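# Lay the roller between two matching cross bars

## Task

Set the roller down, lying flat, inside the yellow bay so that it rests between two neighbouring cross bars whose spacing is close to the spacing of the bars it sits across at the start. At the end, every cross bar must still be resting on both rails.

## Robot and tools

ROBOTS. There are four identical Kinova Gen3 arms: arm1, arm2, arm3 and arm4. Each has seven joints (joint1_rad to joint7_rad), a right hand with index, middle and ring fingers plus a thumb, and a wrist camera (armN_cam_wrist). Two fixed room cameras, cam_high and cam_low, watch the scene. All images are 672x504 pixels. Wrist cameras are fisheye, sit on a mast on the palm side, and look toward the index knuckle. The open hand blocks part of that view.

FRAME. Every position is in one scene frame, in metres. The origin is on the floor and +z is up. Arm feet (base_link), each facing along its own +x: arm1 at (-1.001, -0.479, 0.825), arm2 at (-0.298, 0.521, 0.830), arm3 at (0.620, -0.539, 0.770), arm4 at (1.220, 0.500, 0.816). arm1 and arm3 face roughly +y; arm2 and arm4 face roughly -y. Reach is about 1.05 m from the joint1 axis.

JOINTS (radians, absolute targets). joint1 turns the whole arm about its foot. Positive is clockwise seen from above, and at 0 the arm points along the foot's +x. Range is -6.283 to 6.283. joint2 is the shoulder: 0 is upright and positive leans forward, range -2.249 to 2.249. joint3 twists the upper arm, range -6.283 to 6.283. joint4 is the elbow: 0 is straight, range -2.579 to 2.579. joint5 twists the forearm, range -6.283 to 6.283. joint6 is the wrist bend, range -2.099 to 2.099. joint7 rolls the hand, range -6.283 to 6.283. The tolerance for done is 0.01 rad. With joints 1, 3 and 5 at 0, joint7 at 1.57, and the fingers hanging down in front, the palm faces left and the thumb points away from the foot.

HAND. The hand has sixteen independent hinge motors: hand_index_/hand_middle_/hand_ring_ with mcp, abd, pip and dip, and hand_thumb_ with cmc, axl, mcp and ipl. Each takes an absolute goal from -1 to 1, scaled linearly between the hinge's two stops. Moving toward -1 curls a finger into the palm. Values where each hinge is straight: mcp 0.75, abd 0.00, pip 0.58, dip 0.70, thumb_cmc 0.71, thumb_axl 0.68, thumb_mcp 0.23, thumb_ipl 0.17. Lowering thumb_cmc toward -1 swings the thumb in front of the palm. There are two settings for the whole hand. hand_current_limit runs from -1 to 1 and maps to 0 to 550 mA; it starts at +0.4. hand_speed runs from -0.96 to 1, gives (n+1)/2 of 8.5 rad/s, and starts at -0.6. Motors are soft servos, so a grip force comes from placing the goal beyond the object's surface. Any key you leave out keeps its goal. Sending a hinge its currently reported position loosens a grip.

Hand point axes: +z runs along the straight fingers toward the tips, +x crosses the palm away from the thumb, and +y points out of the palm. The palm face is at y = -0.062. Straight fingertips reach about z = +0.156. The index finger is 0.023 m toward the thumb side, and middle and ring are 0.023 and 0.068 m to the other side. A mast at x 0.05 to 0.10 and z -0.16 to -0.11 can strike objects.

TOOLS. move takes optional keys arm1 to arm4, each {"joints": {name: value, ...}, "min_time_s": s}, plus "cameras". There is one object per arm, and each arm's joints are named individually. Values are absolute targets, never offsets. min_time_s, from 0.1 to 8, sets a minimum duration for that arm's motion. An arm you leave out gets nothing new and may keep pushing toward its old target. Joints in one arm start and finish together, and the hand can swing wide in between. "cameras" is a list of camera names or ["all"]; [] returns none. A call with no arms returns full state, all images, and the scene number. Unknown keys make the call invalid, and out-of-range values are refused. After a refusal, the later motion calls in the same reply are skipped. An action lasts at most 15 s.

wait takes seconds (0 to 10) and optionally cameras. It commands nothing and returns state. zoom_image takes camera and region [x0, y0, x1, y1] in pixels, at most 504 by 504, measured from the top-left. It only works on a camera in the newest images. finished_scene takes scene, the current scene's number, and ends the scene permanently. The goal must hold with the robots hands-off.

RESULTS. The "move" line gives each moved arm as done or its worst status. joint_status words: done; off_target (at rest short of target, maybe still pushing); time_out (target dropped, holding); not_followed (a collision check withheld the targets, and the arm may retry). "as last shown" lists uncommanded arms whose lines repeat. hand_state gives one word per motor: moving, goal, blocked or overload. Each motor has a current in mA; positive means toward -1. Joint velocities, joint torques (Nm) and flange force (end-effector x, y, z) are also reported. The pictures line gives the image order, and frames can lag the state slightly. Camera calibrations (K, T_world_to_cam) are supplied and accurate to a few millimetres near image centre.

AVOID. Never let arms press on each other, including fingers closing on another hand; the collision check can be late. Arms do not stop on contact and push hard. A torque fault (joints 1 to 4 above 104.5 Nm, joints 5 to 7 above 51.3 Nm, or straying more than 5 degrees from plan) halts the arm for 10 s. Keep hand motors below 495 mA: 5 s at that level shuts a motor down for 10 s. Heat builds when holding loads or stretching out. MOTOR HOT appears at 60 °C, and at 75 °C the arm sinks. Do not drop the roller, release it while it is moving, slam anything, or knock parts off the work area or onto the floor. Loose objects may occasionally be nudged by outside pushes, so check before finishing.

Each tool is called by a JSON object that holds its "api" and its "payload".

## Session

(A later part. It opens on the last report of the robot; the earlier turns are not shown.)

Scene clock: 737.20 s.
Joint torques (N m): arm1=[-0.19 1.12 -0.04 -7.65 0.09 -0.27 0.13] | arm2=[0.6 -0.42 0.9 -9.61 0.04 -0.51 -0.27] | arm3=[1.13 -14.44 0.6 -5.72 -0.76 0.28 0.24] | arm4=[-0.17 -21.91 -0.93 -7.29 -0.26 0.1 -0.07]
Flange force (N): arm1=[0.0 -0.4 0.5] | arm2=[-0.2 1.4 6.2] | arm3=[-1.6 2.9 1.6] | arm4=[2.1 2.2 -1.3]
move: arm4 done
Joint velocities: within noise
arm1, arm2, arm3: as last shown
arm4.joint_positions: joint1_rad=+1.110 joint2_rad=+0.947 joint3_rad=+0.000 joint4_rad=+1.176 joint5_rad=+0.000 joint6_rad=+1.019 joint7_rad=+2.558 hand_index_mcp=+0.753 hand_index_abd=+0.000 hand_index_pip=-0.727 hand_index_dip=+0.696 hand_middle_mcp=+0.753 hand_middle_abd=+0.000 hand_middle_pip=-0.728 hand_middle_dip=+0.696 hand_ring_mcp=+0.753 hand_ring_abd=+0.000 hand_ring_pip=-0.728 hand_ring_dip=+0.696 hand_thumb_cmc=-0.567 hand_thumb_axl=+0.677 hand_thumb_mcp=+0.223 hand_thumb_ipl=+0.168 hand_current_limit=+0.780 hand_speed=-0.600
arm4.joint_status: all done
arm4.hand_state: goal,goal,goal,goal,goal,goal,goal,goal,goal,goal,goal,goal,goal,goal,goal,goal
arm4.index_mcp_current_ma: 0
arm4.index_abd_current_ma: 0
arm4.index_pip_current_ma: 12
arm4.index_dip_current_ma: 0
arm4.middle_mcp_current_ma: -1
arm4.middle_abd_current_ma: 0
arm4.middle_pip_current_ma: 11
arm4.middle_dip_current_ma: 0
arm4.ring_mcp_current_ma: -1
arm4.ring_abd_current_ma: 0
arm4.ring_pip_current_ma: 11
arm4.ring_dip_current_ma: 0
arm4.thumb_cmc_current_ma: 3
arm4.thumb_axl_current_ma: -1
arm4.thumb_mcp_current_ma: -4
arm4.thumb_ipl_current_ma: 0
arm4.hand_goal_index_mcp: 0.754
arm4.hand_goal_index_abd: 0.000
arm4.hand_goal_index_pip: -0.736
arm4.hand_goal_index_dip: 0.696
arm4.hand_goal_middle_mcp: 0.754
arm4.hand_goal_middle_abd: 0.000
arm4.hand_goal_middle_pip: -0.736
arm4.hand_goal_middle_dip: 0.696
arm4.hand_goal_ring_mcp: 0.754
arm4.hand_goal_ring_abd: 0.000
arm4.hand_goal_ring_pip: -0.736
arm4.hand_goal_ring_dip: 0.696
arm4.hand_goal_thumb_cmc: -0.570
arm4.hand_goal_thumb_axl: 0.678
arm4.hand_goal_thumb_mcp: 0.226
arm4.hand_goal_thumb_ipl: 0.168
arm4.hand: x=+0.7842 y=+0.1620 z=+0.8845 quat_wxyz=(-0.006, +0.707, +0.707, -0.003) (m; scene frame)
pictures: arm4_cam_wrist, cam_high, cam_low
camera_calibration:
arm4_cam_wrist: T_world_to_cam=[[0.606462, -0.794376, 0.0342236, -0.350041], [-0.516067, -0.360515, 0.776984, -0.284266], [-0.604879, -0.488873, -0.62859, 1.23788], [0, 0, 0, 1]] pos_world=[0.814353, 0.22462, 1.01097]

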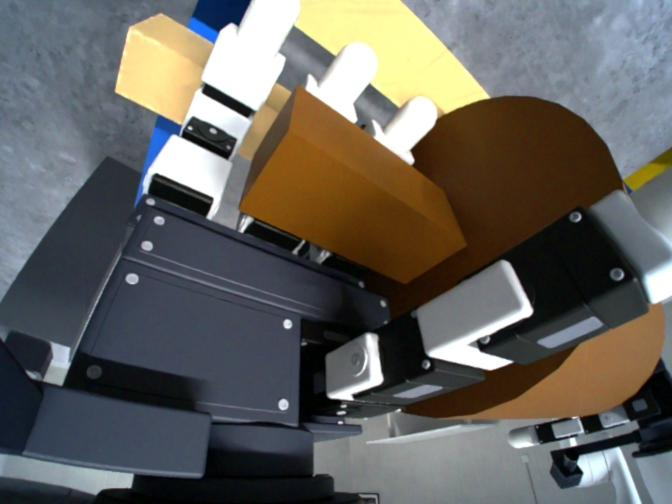

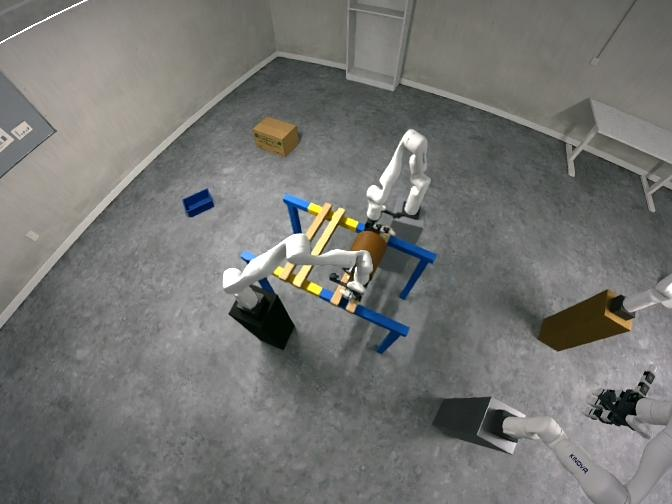

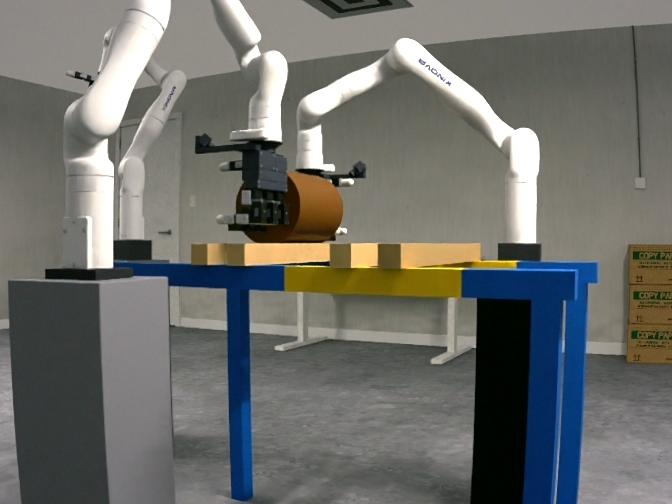

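{"api": "zoom_image", "payload": {"camera": "arm4_cam_wrist", "region": [180, 60, 500, 300]}}

{"api": "zoom_image", "payload": {"camera": "cam_high", "region": [320, 210, 420, 310]}}

{"api": "zoom_image", "payload": {"camera": "cam_low", "region": [170, 100, 370, 300]}}

Scaled by 1.575 from the camera's 672x504 image, which has a finer 960x720 frame.

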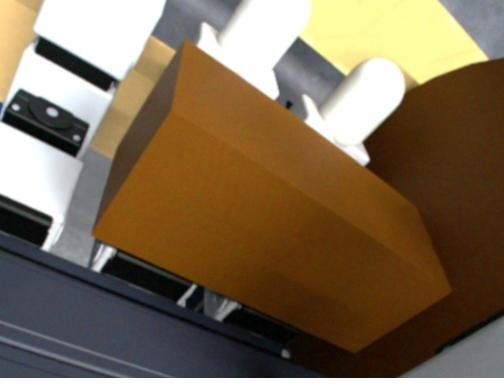

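Scaled by 5.040 from the camera's 672x504 image, which has a finer 960x720 frame.

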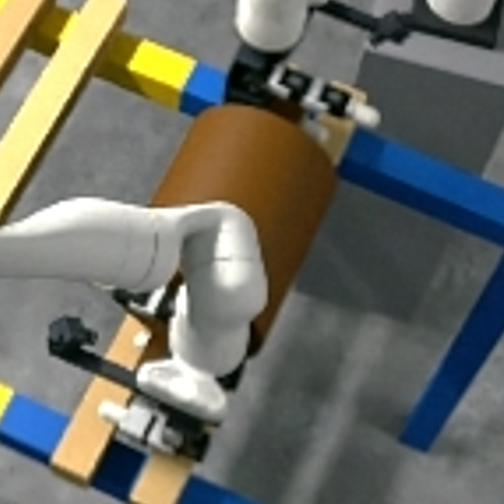

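Scaled by 2.520 from the camera's 672x504 image, which has a finer 960x720 frame.

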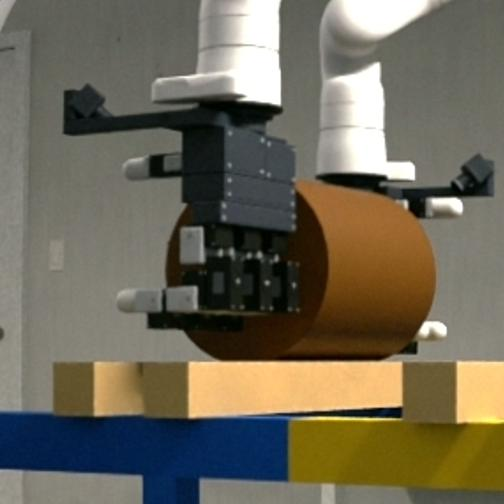

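{"api": "move", "payload": {"arm4": {"joints":{"joint1_rad":1.1048,"joint2_rad":0.9140,"joint4_rad":1.1924,"joint6_rad":1.0352,"joint7_rad":2.5528},"min_time_s":1.5}}}

{"api": "move", "payload": {"arm4": {"joints":{"joint1_rad":1.1048,"joint2_rad":0.8597,"joint4_rad":1.1486,"joint6_rad":1.1333,"joint7_rad":2.5528},"min_time_s":3}, "arm3": {"joints":{"joint1_rad":0.5631,"joint2_rad":0.3637,"joint4_rad":1.8983,"joint6_rad":0.8796,"joint7_rad":1.956},"min_time_s":3}, "cameras": ["all"]}}

Scene clock: 825.90 s.
Joint torques (N m): arm1=[-0.24 1.12 -0.03 -7.68 0.09 -0.26 0.13] | arm2=[0.65 -0.44 0.92 -9.63 0.04 -0.49 -0.25] | arm3=[1.15 -14.42 0.64 -5.66 -0.8 0.27 0.28] | arm4=[-0.23 -21.58 -0.93 -7.27 -0.26 0.09 -0.08]
Flange force (N): arm1=[0.0 -0.3 0.7] | arm2=[-0.2 1.5 6.3] | arm3=[-1.8 3.0 1.4] | arm4=[2.0 1.8 -1.3]
move: arm4 done
Joint velocities: within noise
arm1, arm2, arm3: as last shown
arm4.joint_positions: joint1_rad=+1.105 joint2_rad=+0.914 joint3_rad=+0.000 joint4_rad=+1.192 joint5_rad=+0.000 joint6_rad=+1.035 joint7_rad=+2.553 hand_index_mcp=+0.753 hand_index_abd=+0.000 hand_index_pip=-0.727 hand_index_dip=+0.696 hand_middle_mcp=+0.753 hand_middle_abd=+0.000 hand_middle_pip=-0.728 hand_middle_dip=+0.696 hand_ring_mcp=+0.753 hand_ring_abd=+0.000 hand_ring_pip=-0.728 hand_ring_dip=+0.696 hand_thumb_cmc=-0.567 hand_thumb_axl=+0.677 hand_thumb_mcp=+0.223 hand_thumb_ipl=+0.168 hand_current_limit=+0.780 hand_speed=-0.600
arm4.joint_status: all done
arm4.hand_state: goal,goal,goal,goal,goal,goal,goal,goal,goal,goal,goal,goal,goal,goal,goal,goal
arm4.index_mcp_current_ma: 0
arm4.index_abd_current_ma: 0
arm4.index_pip_current_ma: 12
arm4.index_dip_current_ma: 0
arm4.middle_mcp_current_ma: -1
arm4.middle_abd_current_ma: 0
arm4.middle_pip_current_ma: 11
arm4.middle_dip_current_ma: 0
arm4.ring_mcp_current_ma: -1
arm4.ring_abd_current_ma: 0
arm4.ring_pip_current_ma: 11
arm4.ring_dip_current_ma: 0
arm4.thumb_cmc_current_ma: 3
arm4.thumb_axl_current_ma: -1
arm4.thumb_mcp_current_ma: -4
arm4.thumb_ipl_current_ma: 0
arm4.hand_goal_index_mcp: 0.754
arm4.hand_goal_index_abd: 0.000
arm4.hand_goal_index_pip: -0.736
arm4.hand_goal_index_dip: 0.696
arm4.hand_goal_middle_mcp: 0.754
arm4.hand_goal_middle_abd: 0.000
arm4.hand_goal_middle_pip: -0.736
arm4.hand_goal_middle_dip: 0.696
arm4.hand_goal_ring_mcp: 0.754
arm4.hand_goal_ring_abd: 0.000
arm4.hand_goal_ring_pip: -0.736
arm4.hand_goal_ring_dip: 0.696
arm4.hand_goal_thumb_cmc: -0.570
arm4.hand_goal_thumb_axl: 0.678
arm4.hand_goal_thumb_mcp: 0.226
arm4.hand_goal_thumb_ipl: 0.168
arm4.hand: x=+0.7908 y=+0.1621 z=+0.9000 quat_wxyz=(-0.005, +0.707, +0.707, -0.003) (m; scene frame)
pictures: none

Scene clock: 829.20 s.
Joint torques (N m): arm1=[-0.16 1.12 -0.04 -7.61 0.12 -0.27 0.16] | arm2=[0.61 -0.37 0.9 -9.64 0.06 -0.47 -0.28] | arm3=[1.75 -20 1.15 -8.82 -0.73 0.96 0.33] | arm4=[1.65 -29.74 0.53 -10.92 0.44 0.82 0.01]
Flange force (N): arm1=[-0.1 -0.3 0.4] | arm2=[0.0 1.4 6.5] | arm3=[-5.7 3.0 17.0] | arm4=[-1.5 2.3 13.7]
move: arm3 done; arm4 done
Joint velocities: within noise
arm1, arm2: as last shown
arm3.joint_positions: joint1_rad=+0.563 joint2_rad=+0.364 joint3_rad=+0.000 joint4_rad=+1.898 joint5_rad=+0.000 joint6_rad=+0.880 joint7_rad=+1.956 hand_index_mcp=+0.775 hand_index_abd=+0.001 hand_index_pip=-0.708 hand_index_dip=+0.696 hand_middle_mcp=+0.778 hand_middle_abd=+0.001 hand_middle_pip=-0.711 hand_middle_dip=+0.696 hand_ring_mcp=+0.753 hand_ring_abd=+0.000 hand_ring_pip=-0.727 hand_ring_dip=+0.696 hand_thumb_cmc=-0.568 hand_thumb_axl=+0.677 hand_thumb_mcp=+0.224 hand_thumb_ipl=+0.168 hand_current_limit=+0.780 hand_speed=-0.600
arm3.joint_status: all done
arm3.hand_state: blocked,goal,blocked,goal,blocked,goal,blocked,goal,goal,goal,goal,goal,goal,goal,goal,goal
arm3.index_mcp_current_ma: 81
arm3.index_abd_current_ma: 1
arm3.index_pip_current_ma: 101
arm3.index_dip_current_ma: 0
arm3.middle_mcp_current_ma: 93
arm3.middle_abd_current_ma: 1
arm3.middle_pip_current_ma: 91
arm3.middle_dip_current_ma: 0
arm3.ring_mcp_current_ma: -2
arm3.ring_abd_current_ma: 0
arm3.ring_pip_current_ma: 28
arm3.ring_dip_current_ma: 0
arm3.thumb_cmc_current_ma: 6
arm3.thumb_axl_current_ma: -2
arm3.thumb_mcp_current_ma: -8
arm3.thumb_ipl_current_ma: -1
arm3.hand_goal_index_mcp: 0.754
arm3.hand_goal_index_abd: 0.000
arm3.hand_goal_index_pip: -0.736
arm3.hand_goal_index_dip: 0.696
arm3.hand_goal_middle_mcp: 0.754
arm3.hand_goal_middle_abd: 0.000
arm3.hand_goal_middle_pip: -0.736
arm3.hand_goal_middle_dip: 0.696
arm3.hand_goal_ring_mcp: 0.754
arm3.hand_goal_ring_abd: 0.000
arm3.hand_goal_ring_pip: -0.736
arm3.hand_goal_ring_dip: 0.696
arm3.hand_goal_thumb_cmc: -0.570
arm3.hand_goal_thumb_axl: 0.678
arm3.hand_goal_thumb_mcp: 0.226
arm3.hand_goal_thumb_ipl: 0.168
arm3.hand: x=+0.7053 y=-0.1616 z=+0.9450 quat_wxyz=(-0.001, -0.707, +0.707, -0.002) (m; scene frame)
arm4.joint_positions: joint1_rad=+1.105 joint2_rad=+0.860 joint3_rad=+0.000 joint4_rad=+1.149 joint5_rad=+0.000 joint6_rad=+1.133 joint7_rad=+2.553 hand_index_mcp=+0.766 hand_index_abd=+0.007 hand_index_pip=-0.714 hand_index_dip=+0.696 hand_middle_mcp=+0.777 hand_middle_abd=+0.009 hand_middle_pip=-0.704 hand_middle_dip=+0.696 hand_ring_mcp=+0.753 hand_ring_abd=+0.000 hand_ring_pip=-0.728 hand_ring_dip=+0.696 hand_thumb_cmc=-0.567 hand_thumb_axl=+0.677 hand_thumb_mcp=+0.223 hand_thumb_ipl=+0.168 hand_current_limit=+0.780 hand_speed=-0.600
arm4.joint_status: all done
arm4.hand_state: goal,goal,blocked,goal,blocked,goal,blocked,goal,goal,goal,goal,goal,goal,goal,goal,goal
arm4.index_mcp_current_ma: 22
arm4.index_abd_current_ma: 8
arm4.index_pip_current_ma: 43
arm4.index_dip_current_ma: 0
arm4.middle_mcp_current_ma: 50
arm4.middle_abd_current_ma: 11
arm4.middle_pip_current_ma: 71
arm4.middle_dip_current_ma: 0
arm4.ring_mcp_current_ma: -1
arm4.ring_abd_current_ma: 0
arm4.ring_pip_current_ma: 11
arm4.ring_dip_current_ma: 0
arm4.thumb_cmc_current_ma: 3
arm4.thumb_axl_current_ma: -1
arm4.thumb_mcp_current_ma: -4
arm4.thumb_ipl_current_ma: 0
arm4.hand_goal_index_mcp: 0.754
arm4.hand_goal_index_abd: 0.000
arm4.hand_goal_index_pip: -0.736
arm4.hand_goal_index_dip: 0.696
arm4.hand_goal_middle_mcp: 0.754
arm4.hand_goal_middle_abd: 0.000
arm4.hand_goal_middle_pip: -0.736
arm4.hand_goal_middle_dip: 0.696
arm4.hand_goal_ring_mcp: 0.754
arm4.hand_goal_ring_abd: 0.000
arm4.hand_goal_ring_pip: -0.736
arm4.hand_goal_ring_dip: 0.696
arm4.hand_goal_thumb_cmc: -0.570
arm4.hand_goal_thumb_axl: 0.678
arm4.hand_goal_thumb_mcp: 0.226
arm4.hand_goal_thumb_ipl: 0.168
arm4.hand: x=+0.7913 y=+0.1620 z=+0.9449 quat_wxyz=(-0.006, +0.707, +0.707, -0.003) (m; scene frame)
pictures: arm1_cam_wrist, arm2_cam_wrist, arm3_cam_wrist, arm4_cam_wrist, cam_high, cam_low
camera_calibration:
arm3_cam_wrist: T_world_to_cam=[[-0.644965, 0.763907, -0.0215772, 0.630002], [0.478878, 0.425997, 0.767595, -1.04691], [0.595563, 0.484739, -0.640572, 0.387733], [0, 0, 0, 1]] pos_world=[0.676751, -0.223233, 1.06557]
arm4_cam_wrist: T_world_to_cam=[[0.606462, -0.794376, 0.0342236, -0.356478], [-0.516067, -0.360515, 0.776984, -0.327558], [-0.604879, -0.488873, -0.62859, 1.28027], [0, 0, 0, 1]] pos_world=[0.821553, 0.22462, 1.07147]

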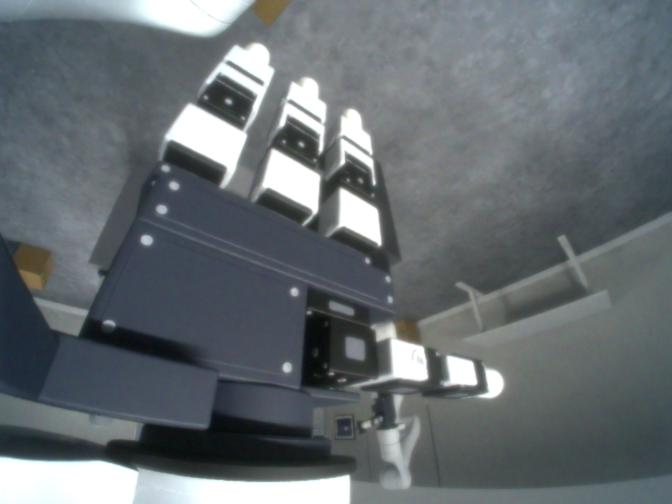

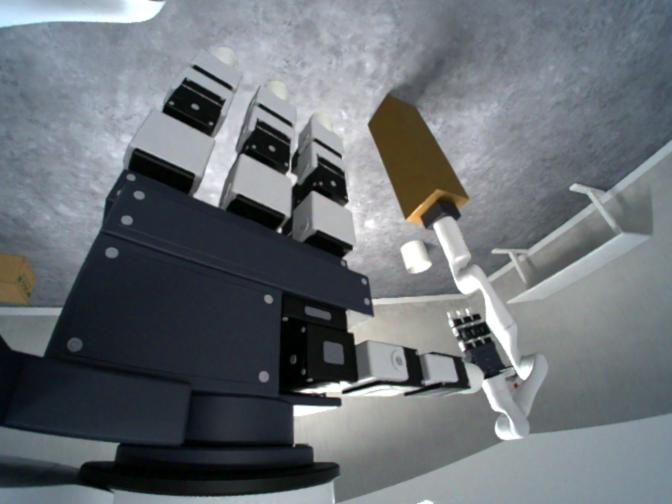

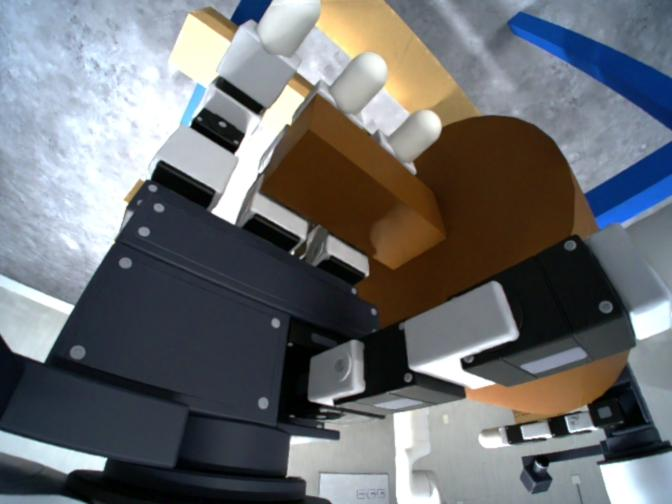

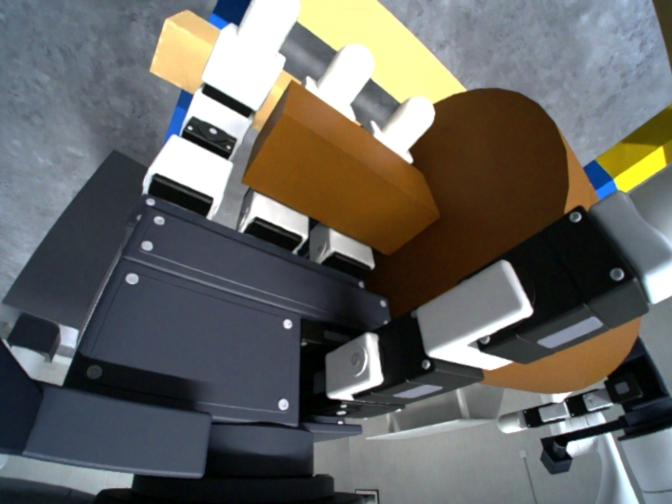

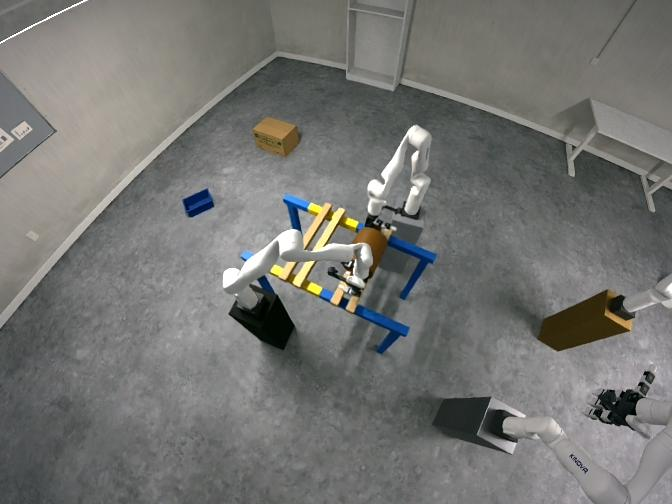

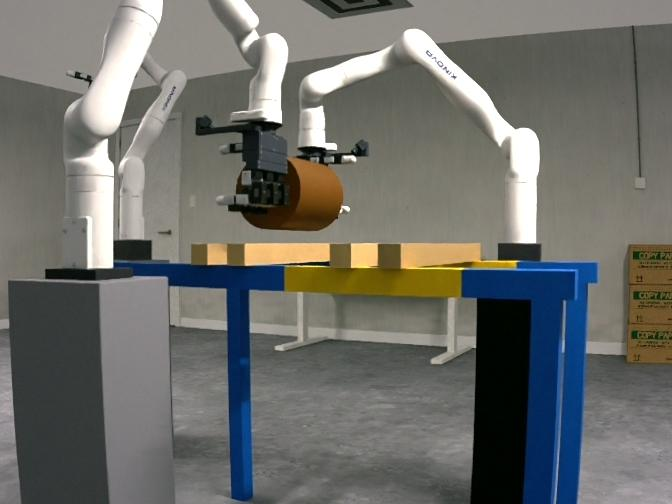

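{"api": "move", "payload": {"arm4": {"joints":{"hand_thumb_mcp":-0.337,"hand_thumb_ipl":-0.373}}, "arm3": {"joints":{"hand_thumb_mcp":-0.337,"hand_thumb_ipl":-0.373}}}}

{"api": "move", "payload": {"arm4": {"joints":{"joint1_rad":0.9829,"joint2_rad":0.6650,"joint4_rad":1.5485,"joint6_rad":0.9281,"joint7_rad":2.4309},"min_time_s":2.5}, "arm3": {"joints":{"joint1_rad":0.7964,"joint2_rad":0.4804,"joint4_rad":1.7013,"joint6_rad":0.9599,"joint7_rad":2.1892},"min_time_s":2.5}, "cameras": ["arm3_cam_wrist","arm4_cam_wrist","cam_high","cam_low"]}}

Scene clock: 842.00 s.
Joint torques (N m): arm1=[-0.13 1.09 -0.06 -7.7 0.08 -0.27 0.11] | arm2=[0.61 -0.39 0.91 -9.59 0.03 -0.51 -0.22] | arm3=[2.02 -19.8 1.32 -8.96 -0.79 0.95 0.23] | arm4=[1.84 -29.91 0.56 -11.11 0.28 0.74 -0.11]
Flange force (N): arm1=[0.0 -0.6 0.7] | arm2=[-0.1 1.6 6.2] | arm3=[-5.2 3.7 16.8] | arm4=[-1.5 2.6 13.9]
move: arm3 off_target; arm4 off_target
Joint velocities: within noise
arm1, arm2: as last shown
arm3.joint_positions: joint1_rad=+0.563 joint2_rad=+0.364 joint3_rad=+0.000 joint4_rad=+1.898 joint5_rad=+0.000 joint6_rad=+0.880 joint7_rad=+1.956 hand_index_mcp=+0.779 hand_index_abd=+0.001 hand_index_pip=-0.708 hand_index_dip=+0.696 hand_middle_mcp=+0.782 hand_middle_abd=+0.001 hand_middle_pip=-0.711 hand_middle_dip=+0.696 hand_ring_mcp=+0.753 hand_ring_abd=+0.000 hand_ring_pip=-0.727 hand_ring_dip=+0.696 hand_thumb_cmc=-0.568 hand_thumb_axl=+0.677 hand_thumb_mcp=-0.295 hand_thumb_ipl=-0.333 hand_current_limit=+0.780 hand_speed=-0.600
arm3.joint_status: hand_thumb_mcp off_target (ended at -0.295, target -0.337); hand_thumb_ipl off_target (ended at -0.333, target -0.373)
arm3.hand_state: blocked,goal,blocked,goal,blocked,goal,blocked,goal,goal,goal,goal,goal,goal,goal,blocked,blocked
arm3.index_mcp_current_ma: 95
arm3.index_abd_current_ma: 1
arm3.index_pip_current_ma: 101
arm3.index_dip_current_ma: 0
arm3.middle_mcp_current_ma: 107
arm3.middle_abd_current_ma: 1
arm3.middle_pip_current_ma: 91
arm3.middle_dip_current_ma: 0
arm3.ring_mcp_current_ma: -2
arm3.ring_abd_current_ma: 0
arm3.ring_pip_current_ma: 28
arm3.ring_dip_current_ma: 0
arm3.thumb_cmc_current_ma: 4
arm3.thumb_axl_current_ma: -2
arm3.thumb_mcp_current_ma: 208
arm3.thumb_ipl_current_ma: 207
arm3.hand_goal_index_mcp: 0.754
arm3.hand_goal_index_abd: 0.000
arm3.hand_goal_index_pip: -0.736
arm3.hand_goal_index_dip: 0.696
arm3.hand_goal_middle_mcp: 0.754
arm3.hand_goal_middle_abd: 0.000
arm3.hand_goal_middle_pip: -0.736
arm3.hand_goal_middle_dip: 0.696
arm3.hand_goal_ring_mcp: 0.754
arm3.hand_goal_ring_abd: 0.000
arm3.hand_goal_ring_pip: -0.736
arm3.hand_goal_ring_dip: 0.696
arm3.hand_goal_thumb_cmc: -0.570
arm3.hand_goal_thumb_axl: 0.678
arm3.hand_goal_thumb_mcp: -0.336
arm3.hand_goal_thumb_ipl: -0.372
arm3.hand: x=+0.7053 y=-0.1616 z=+0.9450 quat_wxyz=(-0.001, -0.707, +0.707, -0.002) (m; scene frame)
arm4.joint_positions: joint1_rad=+1.105 joint2_rad=+0.860 joint3_rad=+0.000 joint4_rad=+1.149 joint5_rad=+0.000 joint6_rad=+1.133 joint7_rad=+2.553 hand_index_mcp=+0.771 hand_index_abd=+0.007 hand_index_pip=-0.714 hand_index_dip=+0.696 hand_middle_mcp=+0.782 hand_middle_abd=+0.009 hand_middle_pip=-0.704 hand_middle_dip=+0.696 hand_ring_mcp=+0.753 hand_ring_abd=+0.000 hand_ring_pip=-0.728 hand_ring_dip=+0.696 hand_thumb_cmc=-0.568 hand_thumb_axl=+0.677 hand_thumb_mcp=-0.295 hand_thumb_ipl=-0.334 hand_current_limit=+0.780 hand_speed=-0.600
arm4.joint_status: hand_thumb_mcp off_target (ended at -0.295, target -0.337); hand_thumb_ipl off_target (ended at -0.334, target -0.373)
arm4.hand_state: goal,goal,blocked,goal,blocked,goal,blocked,goal,goal,goal,goal,goal,goal,goal,blocked,blocked
arm4.index_mcp_current_ma: 33
arm4.index_abd_current_ma: 8
arm4.index_pip_current_ma: 43
arm4.index_dip_current_ma: 0
arm4.middle_mcp_current_ma: 66
arm4.middle_abd_current_ma: 11
arm4.middle_pip_current_ma: 71
arm4.middle_dip_current_ma: 0
arm4.ring_mcp_current_ma: -1
arm4.ring_abd_current_ma: 0
arm4.ring_pip_current_ma: 11
arm4.ring_dip_current_ma: 0
arm4.thumb_cmc_current_ma: 2
arm4.thumb_axl_current_ma: -1
arm4.thumb_mcp_current_ma: 140
arm4.thumb_ipl_current_ma: 134
arm4.hand_goal_index_mcp: 0.754
arm4.hand_goal_index_abd: 0.000
arm4.hand_goal_index_pip: -0.736
arm4.hand_goal_index_dip: 0.696
arm4.hand_goal_middle_mcp: 0.754
arm4.hand_goal_middle_abd: 0.000
arm4.hand_goal_middle_pip: -0.736
arm4.hand_goal_middle_dip: 0.696
arm4.hand_goal_ring_mcp: 0.754
arm4.hand_goal_ring_abd: 0.000
arm4.hand_goal_ring_pip: -0.736
arm4.hand_goal_ring_dip: 0.696
arm4.hand_goal_thumb_cmc: -0.570
arm4.hand_goal_thumb_axl: 0.678
arm4.hand_goal_thumb_mcp: -0.336
arm4.hand_goal_thumb_ipl: -0.372
arm4.hand: x=+0.7914 y=+0.1620 z=+0.9449 quat_wxyz=(-0.006, +0.707, +0.707, -0.003) (m; scene frame)
pictures: none

Scene clock: 844.87 s.
Joint torques (N m): arm1=[-0.24 1.11 -0.02 -7.68 0.11 -0.24 0.17] | arm2=[0.66 -0.39 0.88 -9.56 0.04 -0.5 -0.26] | arm3=[2.61 -22.91 1.99 -9.01 -0.31 1.32 0.35] | arm4=[1.84 -25.24 0.77 -9.31 0.42 1.01 -0.01]
Flange force (N): arm1=[-0.1 -0.2 0.7] | arm2=[-0.2 1.4 6.1] | arm3=[-7.2 2.5 16.4] | arm4=[-2.9 1.7 14.4]
move: arm3 done; arm4 done
Joint velocities: within noise
arm1, arm2: as last shown
arm3.joint_positions: joint1_rad=+0.796 joint2_rad=+0.480 joint3_rad=+0.000 joint4_rad=+1.701 joint5_rad=+0.000 joint6_rad=+0.960 joint7_rad=+2.189 hand_index_mcp=+0.779 hand_index_abd=+0.001 hand_index_pip=-0.708 hand_index_dip=+0.696 hand_middle_mcp=+0.784 hand_middle_abd=+0.001 hand_middle_pip=-0.711 hand_middle_dip=+0.696 hand_ring_mcp=+0.753 hand_ring_abd=+0.000 hand_ring_pip=-0.727 hand_ring_dip=+0.696 hand_thumb_cmc=-0.571 hand_thumb_axl=+0.679 hand_thumb_mcp=-0.296 hand_thumb_ipl=-0.342 hand_current_limit=+0.780 hand_speed=-0.600
arm3.joint_status: all done
arm3.hand_state: blocked,goal,blocked,goal,blocked,goal,blocked,goal,goal,goal,goal,goal,goal,goal,blocked,blocked
arm3.index_mcp_current_ma: 97
arm3.index_abd_current_ma: 1
arm3.index_pip_current_ma: 101
arm3.index_dip_current_ma: 0
arm3.middle_mcp_current_ma: 117
arm3.middle_abd_current_ma: 1
arm3.middle_pip_current_ma: 91
arm3.middle_dip_current_ma: 0
arm3.ring_mcp_current_ma: -2
arm3.ring_abd_current_ma: 0
arm3.ring_pip_current_ma: 28
arm3.ring_dip_current_ma: 0
arm3.thumb_cmc_current_ma: -2
arm3.thumb_axl_current_ma: 1
arm3.thumb_mcp_current_ma: 207
arm3.thumb_ipl_current_ma: 154
arm3.hand_goal_index_mcp: 0.754
arm3.hand_goal_index_abd: 0.000
arm3.hand_goal_index_pip: -0.736
arm3.hand_goal_index_dip: 0.696
arm3.hand_goal_middle_mcp: 0.754
arm3.hand_goal_middle_abd: 0.000
arm3.hand_goal_middle_pip: -0.736
arm3.hand_goal_middle_dip: 0.696
arm3.hand_goal_ring_mcp: 0.754
arm3.hand_goal_ring_abd: 0.000
arm3.hand_goal_ring_pip: -0.736
arm3.hand_goal_ring_dip: 0.696
arm3.hand_goal_thumb_cmc: -0.570
arm3.hand_goal_thumb_axl: 0.678
arm3.hand_goal_thumb_mcp: -0.336
arm3.hand_goal_thumb_ipl: -0.372
arm3.hand: x=+0.8173 y=-0.1616 z=+0.9451 quat_wxyz=(-0.001, -0.707, +0.707, -0.002) (m; scene frame)
arm4.joint_positions: joint1_rad=+0.983 joint2_rad=+0.665 joint3_rad=+0.000 joint4_rad=+1.548 joint5_rad=+0.000 joint6_rad=+0.928 joint7_rad=+2.431 hand_index_mcp=+0.773 hand_index_abd=+0.007 hand_index_pip=-0.714 hand_index_dip=+0.696 hand_middle_mcp=+0.785 hand_middle_abd=+0.009 hand_middle_pip=-0.704 hand_middle_dip=+0.696 hand_ring_mcp=+0.753 hand_ring_abd=+0.000 hand_ring_pip=-0.728 hand_ring_dip=+0.696 hand_thumb_cmc=-0.573 hand_thumb_axl=+0.676 hand_thumb_mcp=-0.296 hand_thumb_ipl=-0.340 hand_current_limit=+0.780 hand_speed=-0.600
arm4.joint_status: all done
arm4.hand_state: goal,goal,blocked,goal,blocked,goal,blocked,goal,goal,goal,goal,goal,goal,goal,blocked,blocked
arm4.index_mcp_current_ma: 38
arm4.index_abd_current_ma: 8
arm4.index_pip_current_ma: 43
arm4.index_dip_current_ma: 0
arm4.middle_mcp_current_ma: 77
arm4.middle_abd_current_ma: 11
arm4.middle_pip_current_ma: 71
arm4.middle_dip_current_ma: 0
arm4.ring_mcp_current_ma: -1
arm4.ring_abd_current_ma: 0
arm4.ring_pip_current_ma: 11
arm4.ring_dip_current_ma: 0
arm4.thumb_cmc_current_ma: -3
arm4.thumb_axl_current_ma: -2
arm4.thumb_mcp_current_ma: 138
arm4.thumb_ipl_current_ma: 108
arm4.hand_goal_index_mcp: 0.754
arm4.hand_goal_index_abd: 0.000
arm4.hand_goal_index_pip: -0.736
arm4.hand_goal_index_dip: 0.696
arm4.hand_goal_middle_mcp: 0.754
arm4.hand_goal_middle_abd: 0.000
arm4.hand_goal_middle_pip: -0.736
arm4.hand_goal_middle_dip: 0.696
arm4.hand_goal_ring_mcp: 0.754
arm4.hand_goal_ring_abd: 0.000
arm4.hand_goal_ring_pip: -0.736
arm4.hand_goal_ring_dip: 0.696
arm4.hand_goal_thumb_cmc: -0.570
arm4.hand_goal_thumb_axl: 0.678
arm4.hand_goal_thumb_mcp: -0.336
arm4.hand_goal_thumb_ipl: -0.372
arm4.hand: x=+0.9034 y=+0.1619 z=+0.9449 quat_wxyz=(-0.006, +0.707, +0.707, -0.003) (m; scene frame)
pictures: arm3_cam_wrist, arm4_cam_wrist, cam_high, cam_low
camera_calibration:
arm3_cam_wrist: T_world_to_cam=[[-0.644883, 0.763977, -0.0215682, 0.702182], [0.478953, 0.42596, 0.767569, -1.10066], [0.595592, 0.484662, -0.640603, 0.321087], [0, 0, 0, 1]] pos_world=[0.788751, -0.223233, 1.06567]
arm4_cam_wrist: T_world_to_cam=[[0.606547, -0.794307, 0.0343116, -0.424665], [-0.516077, -0.360523, 0.776974, -0.269696], [-0.604786, -0.488978, -0.628597, 1.34785], [0, 0, 0, 1]] pos_world=[0.933553, 0.224521, 1.07137]

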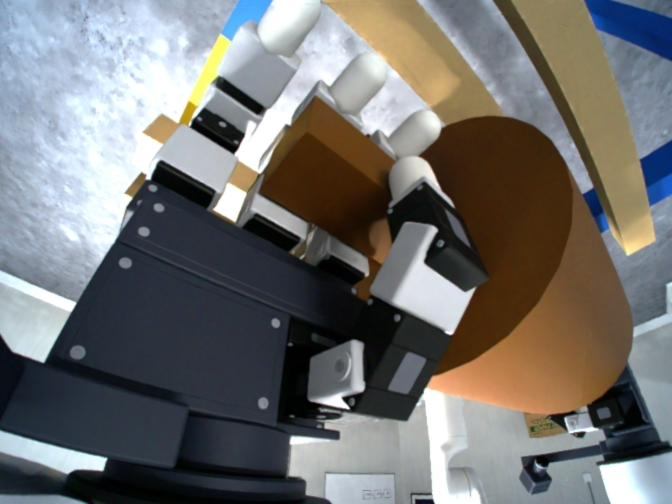

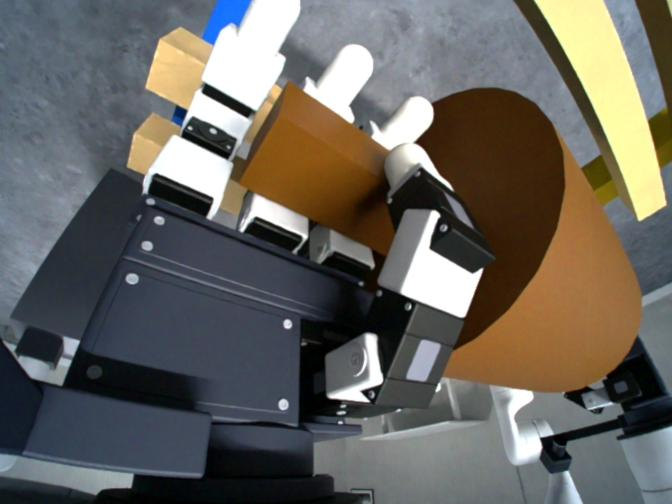

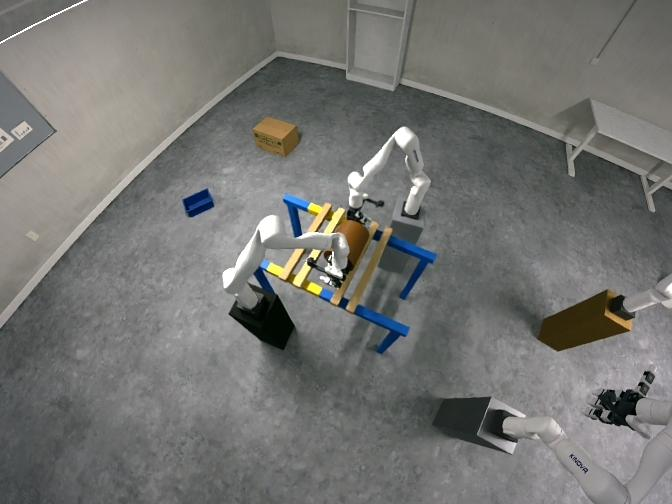

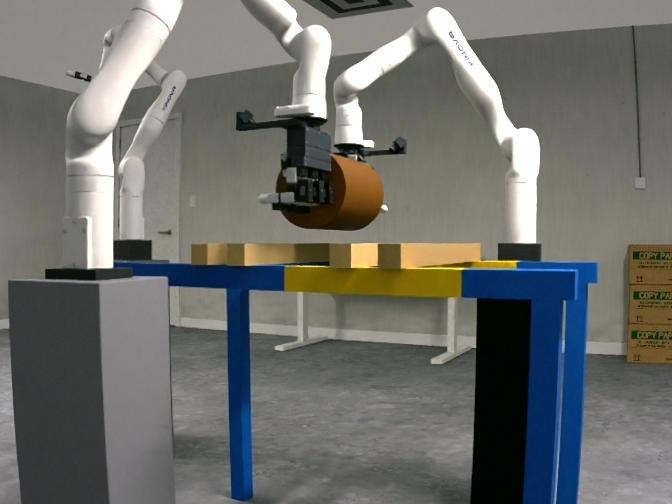

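{"api": "move", "payload": {"arm4": {"joints":{"joint1_rad":0.816,"joint2_rad":0.5155,"joint4_rad":1.8398,"joint6_rad":0.7863,"joint7_rad":2.264},"min_time_s":2.5}, "arm3": {"joints":{"joint1_rad":0.9675,"joint2_rad":0.6340,"joint4_rad":1.4201,"joint6_rad":1.0875,"joint7_rad":2.3603},"min_time_s":2.5}}}

{"api": "move", "payload": {"arm4": {"joints":{"joint1_rad":0.5855,"joint2_rad":0.4001,"joint4_rad":2.0506,"joint6_rad":0.6909,"joint7_rad":2.0335},"min_time_s":2.5}, "arm3": {"joints":{"joint1_rad":1.0935,"joint2_rad":0.8343,"joint4_rad":1.0259,"joint6_rad":1.2814,"joint7_rad":2.4863},"min_time_s":2.5}, "cameras": ["arm3_cam_wrist","arm4_cam_wrist","cam_high","cam_low"]}}

{"api": "zoom_image", "payload": {"camera": "cam_low", "region": [240, 100, 500, 300]}}

{"api": "zoom_image", "payload": {"camera": "cam_high", "region": [230, 180, 400, 320]}}

Scene clock: 861.00 s.
Joint torques (N m): arm1=[-0.2 1.12 0.01 -7.65 0.13 -0.27 0.1] | arm2=[0.63 -0.41 0.9 -9.62 0.01 -0.52 -0.23] | arm3=[3.17 -26.89 2.51 -9.99 -0.09 1.21 0.3] | arm4=[1.39 -21.11 0.4 -7.99 0.19 1.06 -0.08]
Flange force (N): arm1=[-0.1 -0.3 0.5] | arm2=[-0.1 1.5 6.3] | arm3=[-7.4 1.4 15.6] | arm4=[-2.6 1.2 14.9]
move: arm3 done; arm4 done
Joint velocities: within noise
arm1.joint_positions: joint1_rad=+0.180 joint2_rad=-0.462 joint3_rad=-0.119 joint4_rad=+1.497 joint5_rad=-0.079 joint6_rad=+2.026 joint7_rad=+1.747 hand_index_mcp=+0.753 hand_index_abd=+0.000 hand_index_pip=+0.577 hand_index_dip=+0.696 hand_middle_mcp=+0.753 hand_middle_abd=+0.000 hand_middle_pip=+0.577 hand_middle_dip=+0.696 hand_ring_mcp=+0.753 hand_ring_abd=+0.000 hand_ring_pip=+0.577 hand_ring_dip=+0.696 hand_thumb_cmc=+0.714 hand_thumb_axl=+0.677 hand_thumb_mcp=+0.224 hand_thumb_ipl=+0.168 hand_current_limit=+0.400 hand_speed=-0.600
arm1.joint_status: not commanded
arm1.hand_state: goal,goal,goal,goal,goal,goal,goal,goal,goal,goal,goal,goal,goal,goal,goal,goal
arm1.index_mcp_current_ma: -2
arm1.index_abd_current_ma: 0
arm1.index_pip_current_ma: 2
arm1.index_dip_current_ma: 0
arm1.middle_mcp_current_ma: -2
arm1.middle_abd_current_ma: 0
arm1.middle_pip_current_ma: 2
arm1.middle_dip_current_ma: 0
arm1.ring_mcp_current_ma: -2
arm1.ring_abd_current_ma: 0
arm1.ring_pip_current_ma: 2
arm1.ring_dip_current_ma: 0
arm1.thumb_cmc_current_ma: 1
arm1.thumb_axl_current_ma: -2
arm1.thumb_mcp_current_ma: -7
arm1.thumb_ipl_current_ma: -1
arm1.hand_goal_index_mcp: 0.754
arm1.hand_goal_index_abd: 0.000
arm1.hand_goal_index_pip: 0.576
arm1.hand_goal_index_dip: 0.696
arm1.hand_goal_middle_mcp: 0.754
arm1.hand_goal_middle_abd: 0.000
arm1.hand_goal_middle_pip: 0.576
arm1.hand_goal_middle_dip: 0.696
arm1.hand_goal_ring_mcp: 0.754
arm1.hand_goal_ring_abd: 0.000
arm1.hand_goal_ring_pip: 0.576
arm1.hand_goal_ring_dip: 0.696
arm1.hand_goal_thumb_cmc: 0.714
arm1.hand_goal_thumb_axl: 0.678
arm1.hand_goal_thumb_mcp: 0.226
arm1.hand_goal_thumb_ipl: 0.168
arm1.hand: x=-1.0771 y=-0.3568 z=+1.3483 quat_wxyz=(+0.028, -0.723, +0.689, +0.031) (m; scene frame)
arm2.joint_positions: joint1_rad=+0.425 joint2_rad=-0.442 joint3_rad=-0.082 joint4_rad=+1.469 joint5_rad=-0.039 joint6_rad=+1.959 joint7_rad=+1.601 hand_index_mcp=+0.753 hand_index_abd=+0.000 hand_index_pip=+0.577 hand_index_dip=+0.696 hand_middle_mcp=+0.753 hand_middle_abd=+0.000 hand_middle_pip=+0.577 hand_middle_dip=+0.696 hand_ring_mcp=+0.753 hand_ring_abd=+0.000 hand_ring_pip=+0.577 hand_ring_dip=+0.696 hand_thumb_cmc=+0.714 hand_thumb_axl=+0.677 hand_thumb_mcp=+0.224 hand_thumb_ipl=+0.168 hand_current_limit=+0.400 hand_speed=-0.600
arm2.joint_status: not commanded
arm2.hand_state: goal,goal,goal,goal,goal,goal,goal,goal,goal,goal,goal,goal,goal,goal,goal,goal
arm2.index_mcp_current_ma: -4
arm2.index_abd_current_ma: 0
arm2.index_pip_current_ma: 3
arm2.index_dip_current_ma: 0
arm2.middle_mcp_current_ma: -4
arm2.middle_abd_current_ma: 0
arm2.middle_pip_current_ma: 3
arm2.middle_dip_current_ma: 0
arm2.ring_mcp_current_ma: -4
arm2.ring_abd_current_ma: 0
arm2.ring_pip_current_ma: 3
arm2.ring_dip_current_ma: 0
arm2.thumb_cmc_current_ma: 1
arm2.thumb_axl_current_ma: -4
arm2.thumb_mcp_current_ma: -14
arm2.thumb_ipl_current_ma: -2
arm2.hand_goal_index_mcp: 0.754
arm2.hand_goal_index_abd: 0.000
arm2.hand_goal_index_pip: 0.576
arm2.hand_goal_index_dip: 0.696
arm2.hand_goal_middle_mcp: 0.754
arm2.hand_goal_middle_abd: 0.000
arm2.hand_goal_middle_pip: 0.576
arm2.hand_goal_middle_dip: 0.696
arm2.hand_goal_ring_mcp: 0.754
arm2.hand_goal_ring_abd: 0.000
arm2.hand_goal_ring_pip: 0.576
arm2.hand_goal_ring_dip: 0.696
arm2.hand_goal_thumb_cmc: 0.714
arm2.hand_goal_thumb_axl: 0.678
arm2.hand_goal_thumb_mcp: 0.226
arm2.hand_goal_thumb_ipl: 0.168
arm2.hand: x=-0.2878 y=+0.3493 z=+1.3634 quat_wxyz=(+0.042, +0.823, +0.563, -0.065) (m; scene frame)
arm3.joint_positions: joint1_rad=+0.967 joint2_rad=+0.634 joint3_rad=+0.000 joint4_rad=+1.420 joint5_rad=+0.000 joint6_rad=+1.087 joint7_rad=+2.360 hand_index_mcp=+0.779 hand_index_abd=+0.001 hand_index_pip=-0.708 hand_index_dip=+0.696 hand_middle_mcp=+0.784 hand_middle_abd=+0.001 hand_middle_pip=-0.711 hand_middle_dip=+0.696 hand_ring_mcp=+0.753 hand_ring_abd=+0.000 hand_ring_pip=-0.727 hand_ring_dip=+0.696 hand_thumb_cmc=-0.570 hand_thumb_axl=+0.680 hand_thumb_mcp=-0.298 hand_thumb_ipl=-0.344 hand_current_limit=+0.780 hand_speed=-0.600
arm3.joint_status: all done
arm3.hand_state: blocked,goal,blocked,goal,blocked,goal,blocked,goal,goal,goal,goal,goal,goal,goal,blocked,blocked
arm3.index_mcp_current_ma: 97
arm3.index_abd_current_ma: 1
arm3.index_pip_current_ma: 101
arm3.index_dip_current_ma: 0
arm3.middle_mcp_current_ma: 117
arm3.middle_abd_current_ma: 1
arm3.middle_pip_current_ma: 91
arm3.middle_dip_current_ma: 0
arm3.ring_mcp_current_ma: -2
arm3.ring_abd_current_ma: 0
arm3.ring_pip_current_ma: 28
arm3.ring_dip_current_ma: 0
arm3.thumb_cmc_current_ma: 0
arm3.thumb_axl_current_ma: 6
arm3.thumb_mcp_current_ma: 194
arm3.thumb_ipl_current_ma: 140
arm3.hand_goal_index_mcp: 0.754
arm3.hand_goal_index_abd: 0.000
arm3.hand_goal_index_pip: -0.736
arm3.hand_goal_index_dip: 0.696
arm3.hand_goal_middle_mcp: 0.754
arm3.hand_goal_middle_abd: 0.000
arm3.hand_goal_middle_pip: -0.736
arm3.hand_goal_middle_dip: 0.696
arm3.hand_goal_ring_mcp: 0.754
arm3.hand_goal_ring_abd: 0.000
arm3.hand_goal_ring_pip: -0.736
arm3.hand_goal_ring_dip: 0.696
arm3.hand_goal_thumb_cmc: -0.570
arm3.hand_goal_thumb_axl: 0.678
arm3.hand_goal_thumb_mcp: -0.336
arm3.hand_goal_thumb_ipl: -0.372
arm3.hand: x=+0.9272 y=-0.1615 z=+0.9453 quat_wxyz=(-0.001, -0.707, +0.707, -0.002) (m; scene frame)
arm4.joint_positions: joint1_rad=+0.816 joint2_rad=+0.516 joint3_rad=+0.000 joint4_rad=+1.840 joint5_rad=+0.000 joint6_rad=+0.786 joint7_rad=+2.264 hand_index_mcp=+0.774 hand_index_abd=+0.007 hand_index_pip=-0.713 hand_index_dip=+0.696 hand_middle_mcp=+0.785 hand_middle_abd=+0.007 hand_middle_pip=-0.704 hand_middle_dip=+0.696 hand_ring_mcp=+0.753 hand_ring_abd=+0.000 hand_ring_pip=-0.728 hand_ring_dip=+0.696 hand_thumb_cmc=-0.575 hand_thumb_axl=+0.673 hand_thumb_mcp=-0.297 hand_thumb_ipl=-0.343 hand_current_limit=+0.780 hand_speed=-0.600
arm4.joint_status: all done
arm4.hand_state: goal,goal,blocked,goal,blocked,goal,blocked,goal,goal,goal,goal,goal,goal,goal,blocked,blocked
arm4.index_mcp_current_ma: 42
arm4.index_abd_current_ma: 8
arm4.index_pip_current_ma: 48
arm4.index_dip_current_ma: 0
arm4.middle_mcp_current_ma: 77
arm4.middle_abd_current_ma: 8
arm4.middle_pip_current_ma: 71
arm4.middle_dip_current_ma: 0
arm4.ring_mcp_current_ma: -1
arm4.ring_abd_current_ma: 0
arm4.ring_pip_current_ma: 11
arm4.ring_dip_current_ma: 0
arm4.thumb_cmc_current_ma: -6
arm4.thumb_axl_current_ma: -9
arm4.thumb_mcp_current_ma: 133
arm4.thumb_ipl_current_ma: 95
arm4.hand_goal_index_mcp: 0.754
arm4.hand_goal_index_abd: 0.000
arm4.hand_goal_index_pip: -0.736
arm4.hand_goal_index_dip: 0.696
arm4.hand_goal_middle_mcp: 0.754
arm4.hand_goal_middle_abd: 0.000
arm4.hand_goal_middle_pip: -0.736
arm4.hand_goal_middle_dip: 0.696
arm4.hand_goal_ring_mcp: 0.754
arm4.hand_goal_ring_abd: 0.000
arm4.hand_goal_ring_pip: -0.736
arm4.hand_goal_ring_dip: 0.696
arm4.hand_goal_thumb_cmc: -0.570
arm4.hand_goal_thumb_axl: 0.678
arm4.hand_goal_thumb_mcp: -0.336
arm4.hand_goal_thumb_ipl: -0.372
arm4.hand: x=+1.0132 y=+0.1619 z=+0.9449 quat_wxyz=(-0.006, +0.707, +0.707, -0.003) (m; scene frame)
pictures: none

Scene clock: 863.97 s.
Joint torques (N m): arm1=[-0.22 1.1 0.01 -7.65 0.12 -0.25 0.14] | arm2=[0.65 -0.41 0.86 -9.58 0.05 -0.53 -0.24] | arm3=[3.69 -31.5 2.76 -11.12 0.14 1.16 0.26] | arm4=[0.79 -17.86 -0.17 -6.85 -0.05 1.07 -0.01]
Flange force (N): arm1=[-0.2 -0.2 0.6] | arm2=[-0.2 1.4 6.1] | arm3=[-7.4 0.4 15.1] | arm4=[-2.7 0.3 15.4]
move: arm3 done; arm4 done
Joint velocities: within noise
arm1, arm2: as last shown
arm3.joint_positions: joint1_rad=+1.093 joint2_rad=+0.834 joint3_rad=+0.000 joint4_rad=+1.026 joint5_rad=+0.000 joint6_rad=+1.281 joint7_rad=+2.486 hand_index_mcp=+0.779 hand_index_abd=+0.002 hand_index_pip=-0.708 hand_index_dip=+0.696 hand_middle_mcp=+0.785 hand_middle_abd=+0.002 hand_middle_pip=-0.711 hand_middle_dip=+0.696 hand_ring_mcp=+0.753 hand_ring_abd=+0.000 hand_ring_pip=-0.727 hand_ring_dip=+0.696 hand_thumb_cmc=-0.570 hand_thumb_axl=+0.680 hand_thumb_mcp=-0.300 hand_thumb_ipl=-0.348 hand_current_limit=+0.780 hand_speed=-0.600
arm3.joint_status: all done
arm3.hand_state: blocked,goal,blocked,goal,blocked,goal,blocked,goal,goal,goal,goal,goal,goal,goal,blocked,blocked
arm3.index_mcp_current_ma: 97
arm3.index_abd_current_ma: 3
arm3.index_pip_current_ma: 101
arm3.index_dip_current_ma: 0
arm3.middle_mcp_current_ma: 122
arm3.middle_abd_current_ma: 5
arm3.middle_pip_current_ma: 91
arm3.middle_dip_current_ma: 0
arm3.ring_mcp_current_ma: -2
arm3.ring_abd_current_ma: 0
arm3.ring_pip_current_ma: 28
arm3.ring_dip_current_ma: 0
arm3.thumb_cmc_current_ma: 0
arm3.thumb_axl_current_ma: 6
arm3.thumb_mcp_current_ma: 182
arm3.thumb_ipl_current_ma: 122
arm3.hand_goal_index_mcp: 0.754
arm3.hand_goal_index_abd: 0.000
arm3.hand_goal_index_pip: -0.736
arm3.hand_goal_index_dip: 0.696
arm3.hand_goal_middle_mcp: 0.754
arm3.hand_goal_middle_abd: 0.000
arm3.hand_goal_middle_pip: -0.736
arm3.hand_goal_middle_dip: 0.696
arm3.hand_goal_ring_mcp: 0.754
arm3.hand_goal_ring_abd: 0.000
arm3.hand_goal_ring_pip: -0.736
arm3.hand_goal_ring_dip: 0.696
arm3.hand_goal_thumb_cmc: -0.570
arm3.hand_goal_thumb_axl: 0.678
arm3.hand_goal_thumb_mcp: -0.336
arm3.hand_goal_thumb_ipl: -0.372
arm3.hand: x=+1.0362 y=-0.1616 z=+0.9455 quat_wxyz=(-0.001, -0.707, +0.707, -0.002) (m; scene frame)
arm4.joint_positions: joint1_rad=+0.585 joint2_rad=+0.400 joint3_rad=+0.000 joint4_rad=+2.051 joint5_rad=+0.000 joint6_rad=+0.691 joint7_rad=+2.033 hand_index_mcp=+0.776 hand_index_abd=+0.005 hand_index_pip=-0.710 hand_index_dip=+0.696 hand_middle_mcp=+0.785 hand_middle_abd=+0.005 hand_middle_pip=-0.704 hand_middle_dip=+0.696 hand_ring_mcp=+0.753 hand_ring_abd=+0.000 hand_ring_pip=-0.728 hand_ring_dip=+0.696 hand_thumb_cmc=-0.571 hand_thumb_axl=+0.679 hand_thumb_mcp=-0.298 hand_thumb_ipl=-0.344 hand_current_limit=+0.780 hand_speed=-0.600
arm4.joint_status: all done
arm4.hand_state: blocked,goal,blocked,goal,blocked,goal,blocked,goal,goal,goal,goal,goal,goal,goal,blocked,blocked
arm4.index_mcp_current_ma: 48
arm4.index_abd_current_ma: 6
arm4.index_pip_current_ma: 54
arm4.index_dip_current_ma: 0
arm4.middle_mcp_current_ma: 77
arm4.middle_abd_current_ma: 5
arm4.middle_pip_current_ma: 71
arm4.middle_dip_current_ma: 0
arm4.ring_mcp_current_ma: -1
arm4.ring_abd_current_ma: 0
arm4.ring_pip_current_ma: 11
arm4.ring_dip_current_ma: 0
arm4.thumb_cmc_current_ma: 0
arm4.thumb_axl_current_ma: 1
arm4.thumb_mcp_current_ma: 130
arm4.thumb_ipl_current_ma: 90
arm4.hand_goal_index_mcp: 0.754
arm4.hand_goal_index_abd: 0.000
arm4.hand_goal_index_pip: -0.736
arm4.hand_goal_index_dip: 0.696
arm4.hand_goal_middle_mcp: 0.754
arm4.hand_goal_middle_abd: 0.000
arm4.hand_goal_middle_pip: -0.736
arm4.hand_goal_middle_dip: 0.696
arm4.hand_goal_ring_mcp: 0.754
arm4.hand_goal_ring_abd: 0.000
arm4.hand_goal_ring_pip: -0.736
arm4.hand_goal_ring_dip: 0.696
arm4.hand_goal_thumb_cmc: -0.570
arm4.hand_goal_thumb_axl: 0.678
arm4.hand_goal_thumb_mcp: -0.336
arm4.hand_goal_thumb_ipl: -0.372
arm4.hand: x=+1.1223 y=+0.1620 z=+0.9449 quat_wxyz=(-0.006, +0.707, +0.707, -0.003) (m; scene frame)
pictures: arm3_cam_wrist, arm4_cam_wrist, cam_high, cam_low
camera_calibration:
arm3_cam_wrist: T_world_to_cam=[[-0.644885, 0.763976, -0.0215669, 0.843355], [0.478998, 0.425997, 0.76752, -1.20579], [0.595554, 0.484631, -0.640662, 0.191063], [0, 0, 0, 1]] pos_world=[1.00765, -0.223233, 1.06607]
arm4_cam_wrist: T_world_to_cam=[[0.606536, -0.79432, 0.0342009, -0.557289], [-0.5161, -0.360638, 0.776904, -0.15659], [-0.604777, -0.488871, -0.628689, 1.48047], [0, 0, 0, 1]] pos_world=[1.15255, 0.22462, 1.07147]

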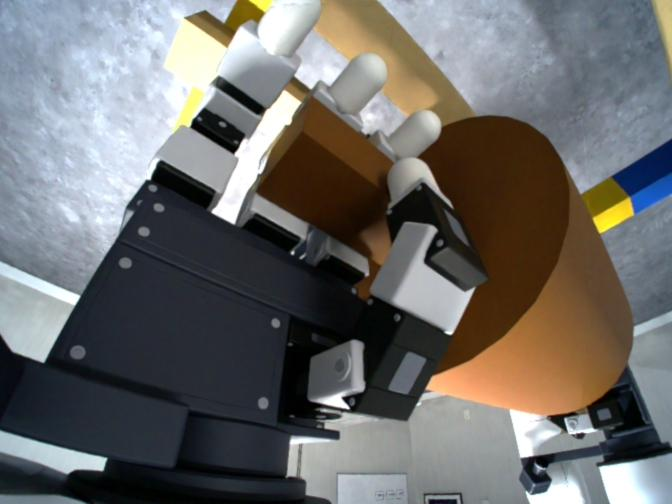

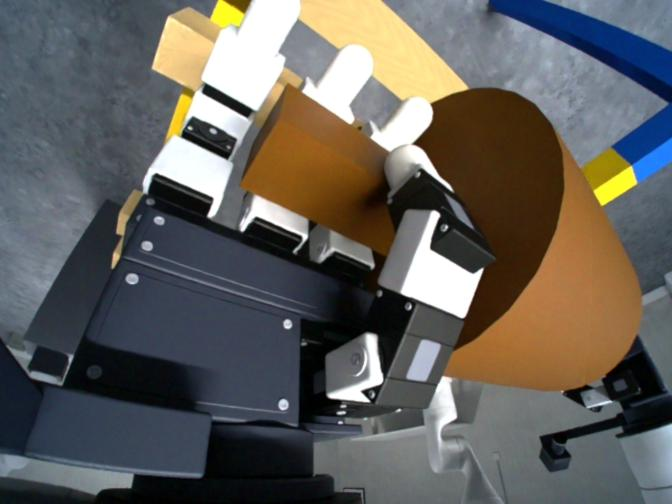

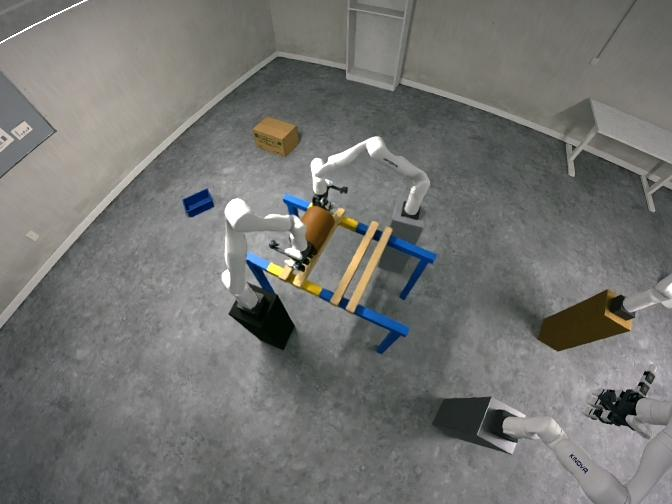

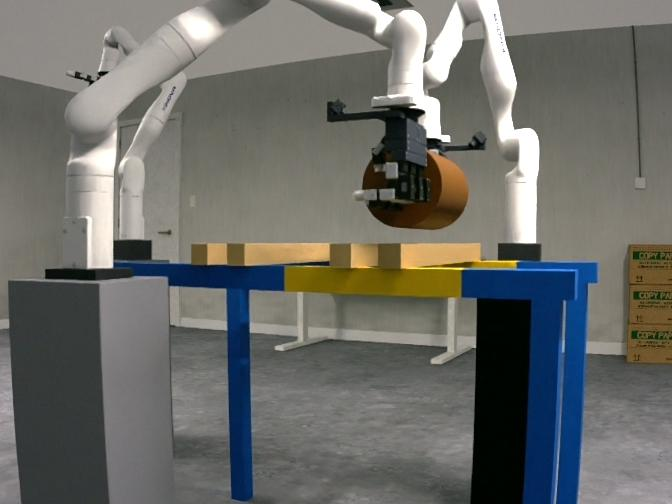

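Scaled by 1.938 from the camera's 672x504 image, which has a finer 960x720 frame.

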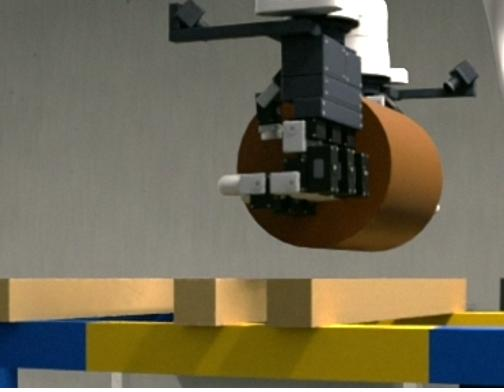

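Scaled by 2.965 from the camera's 672x504 image, which has a finer 960x720 frame.

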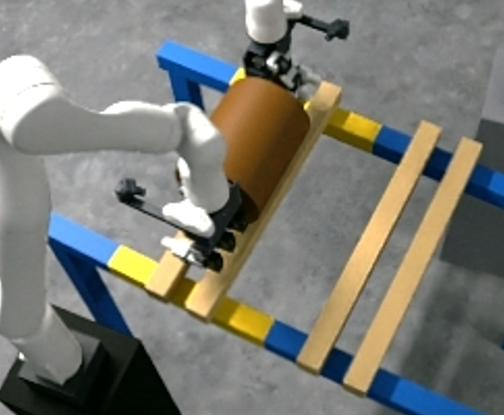

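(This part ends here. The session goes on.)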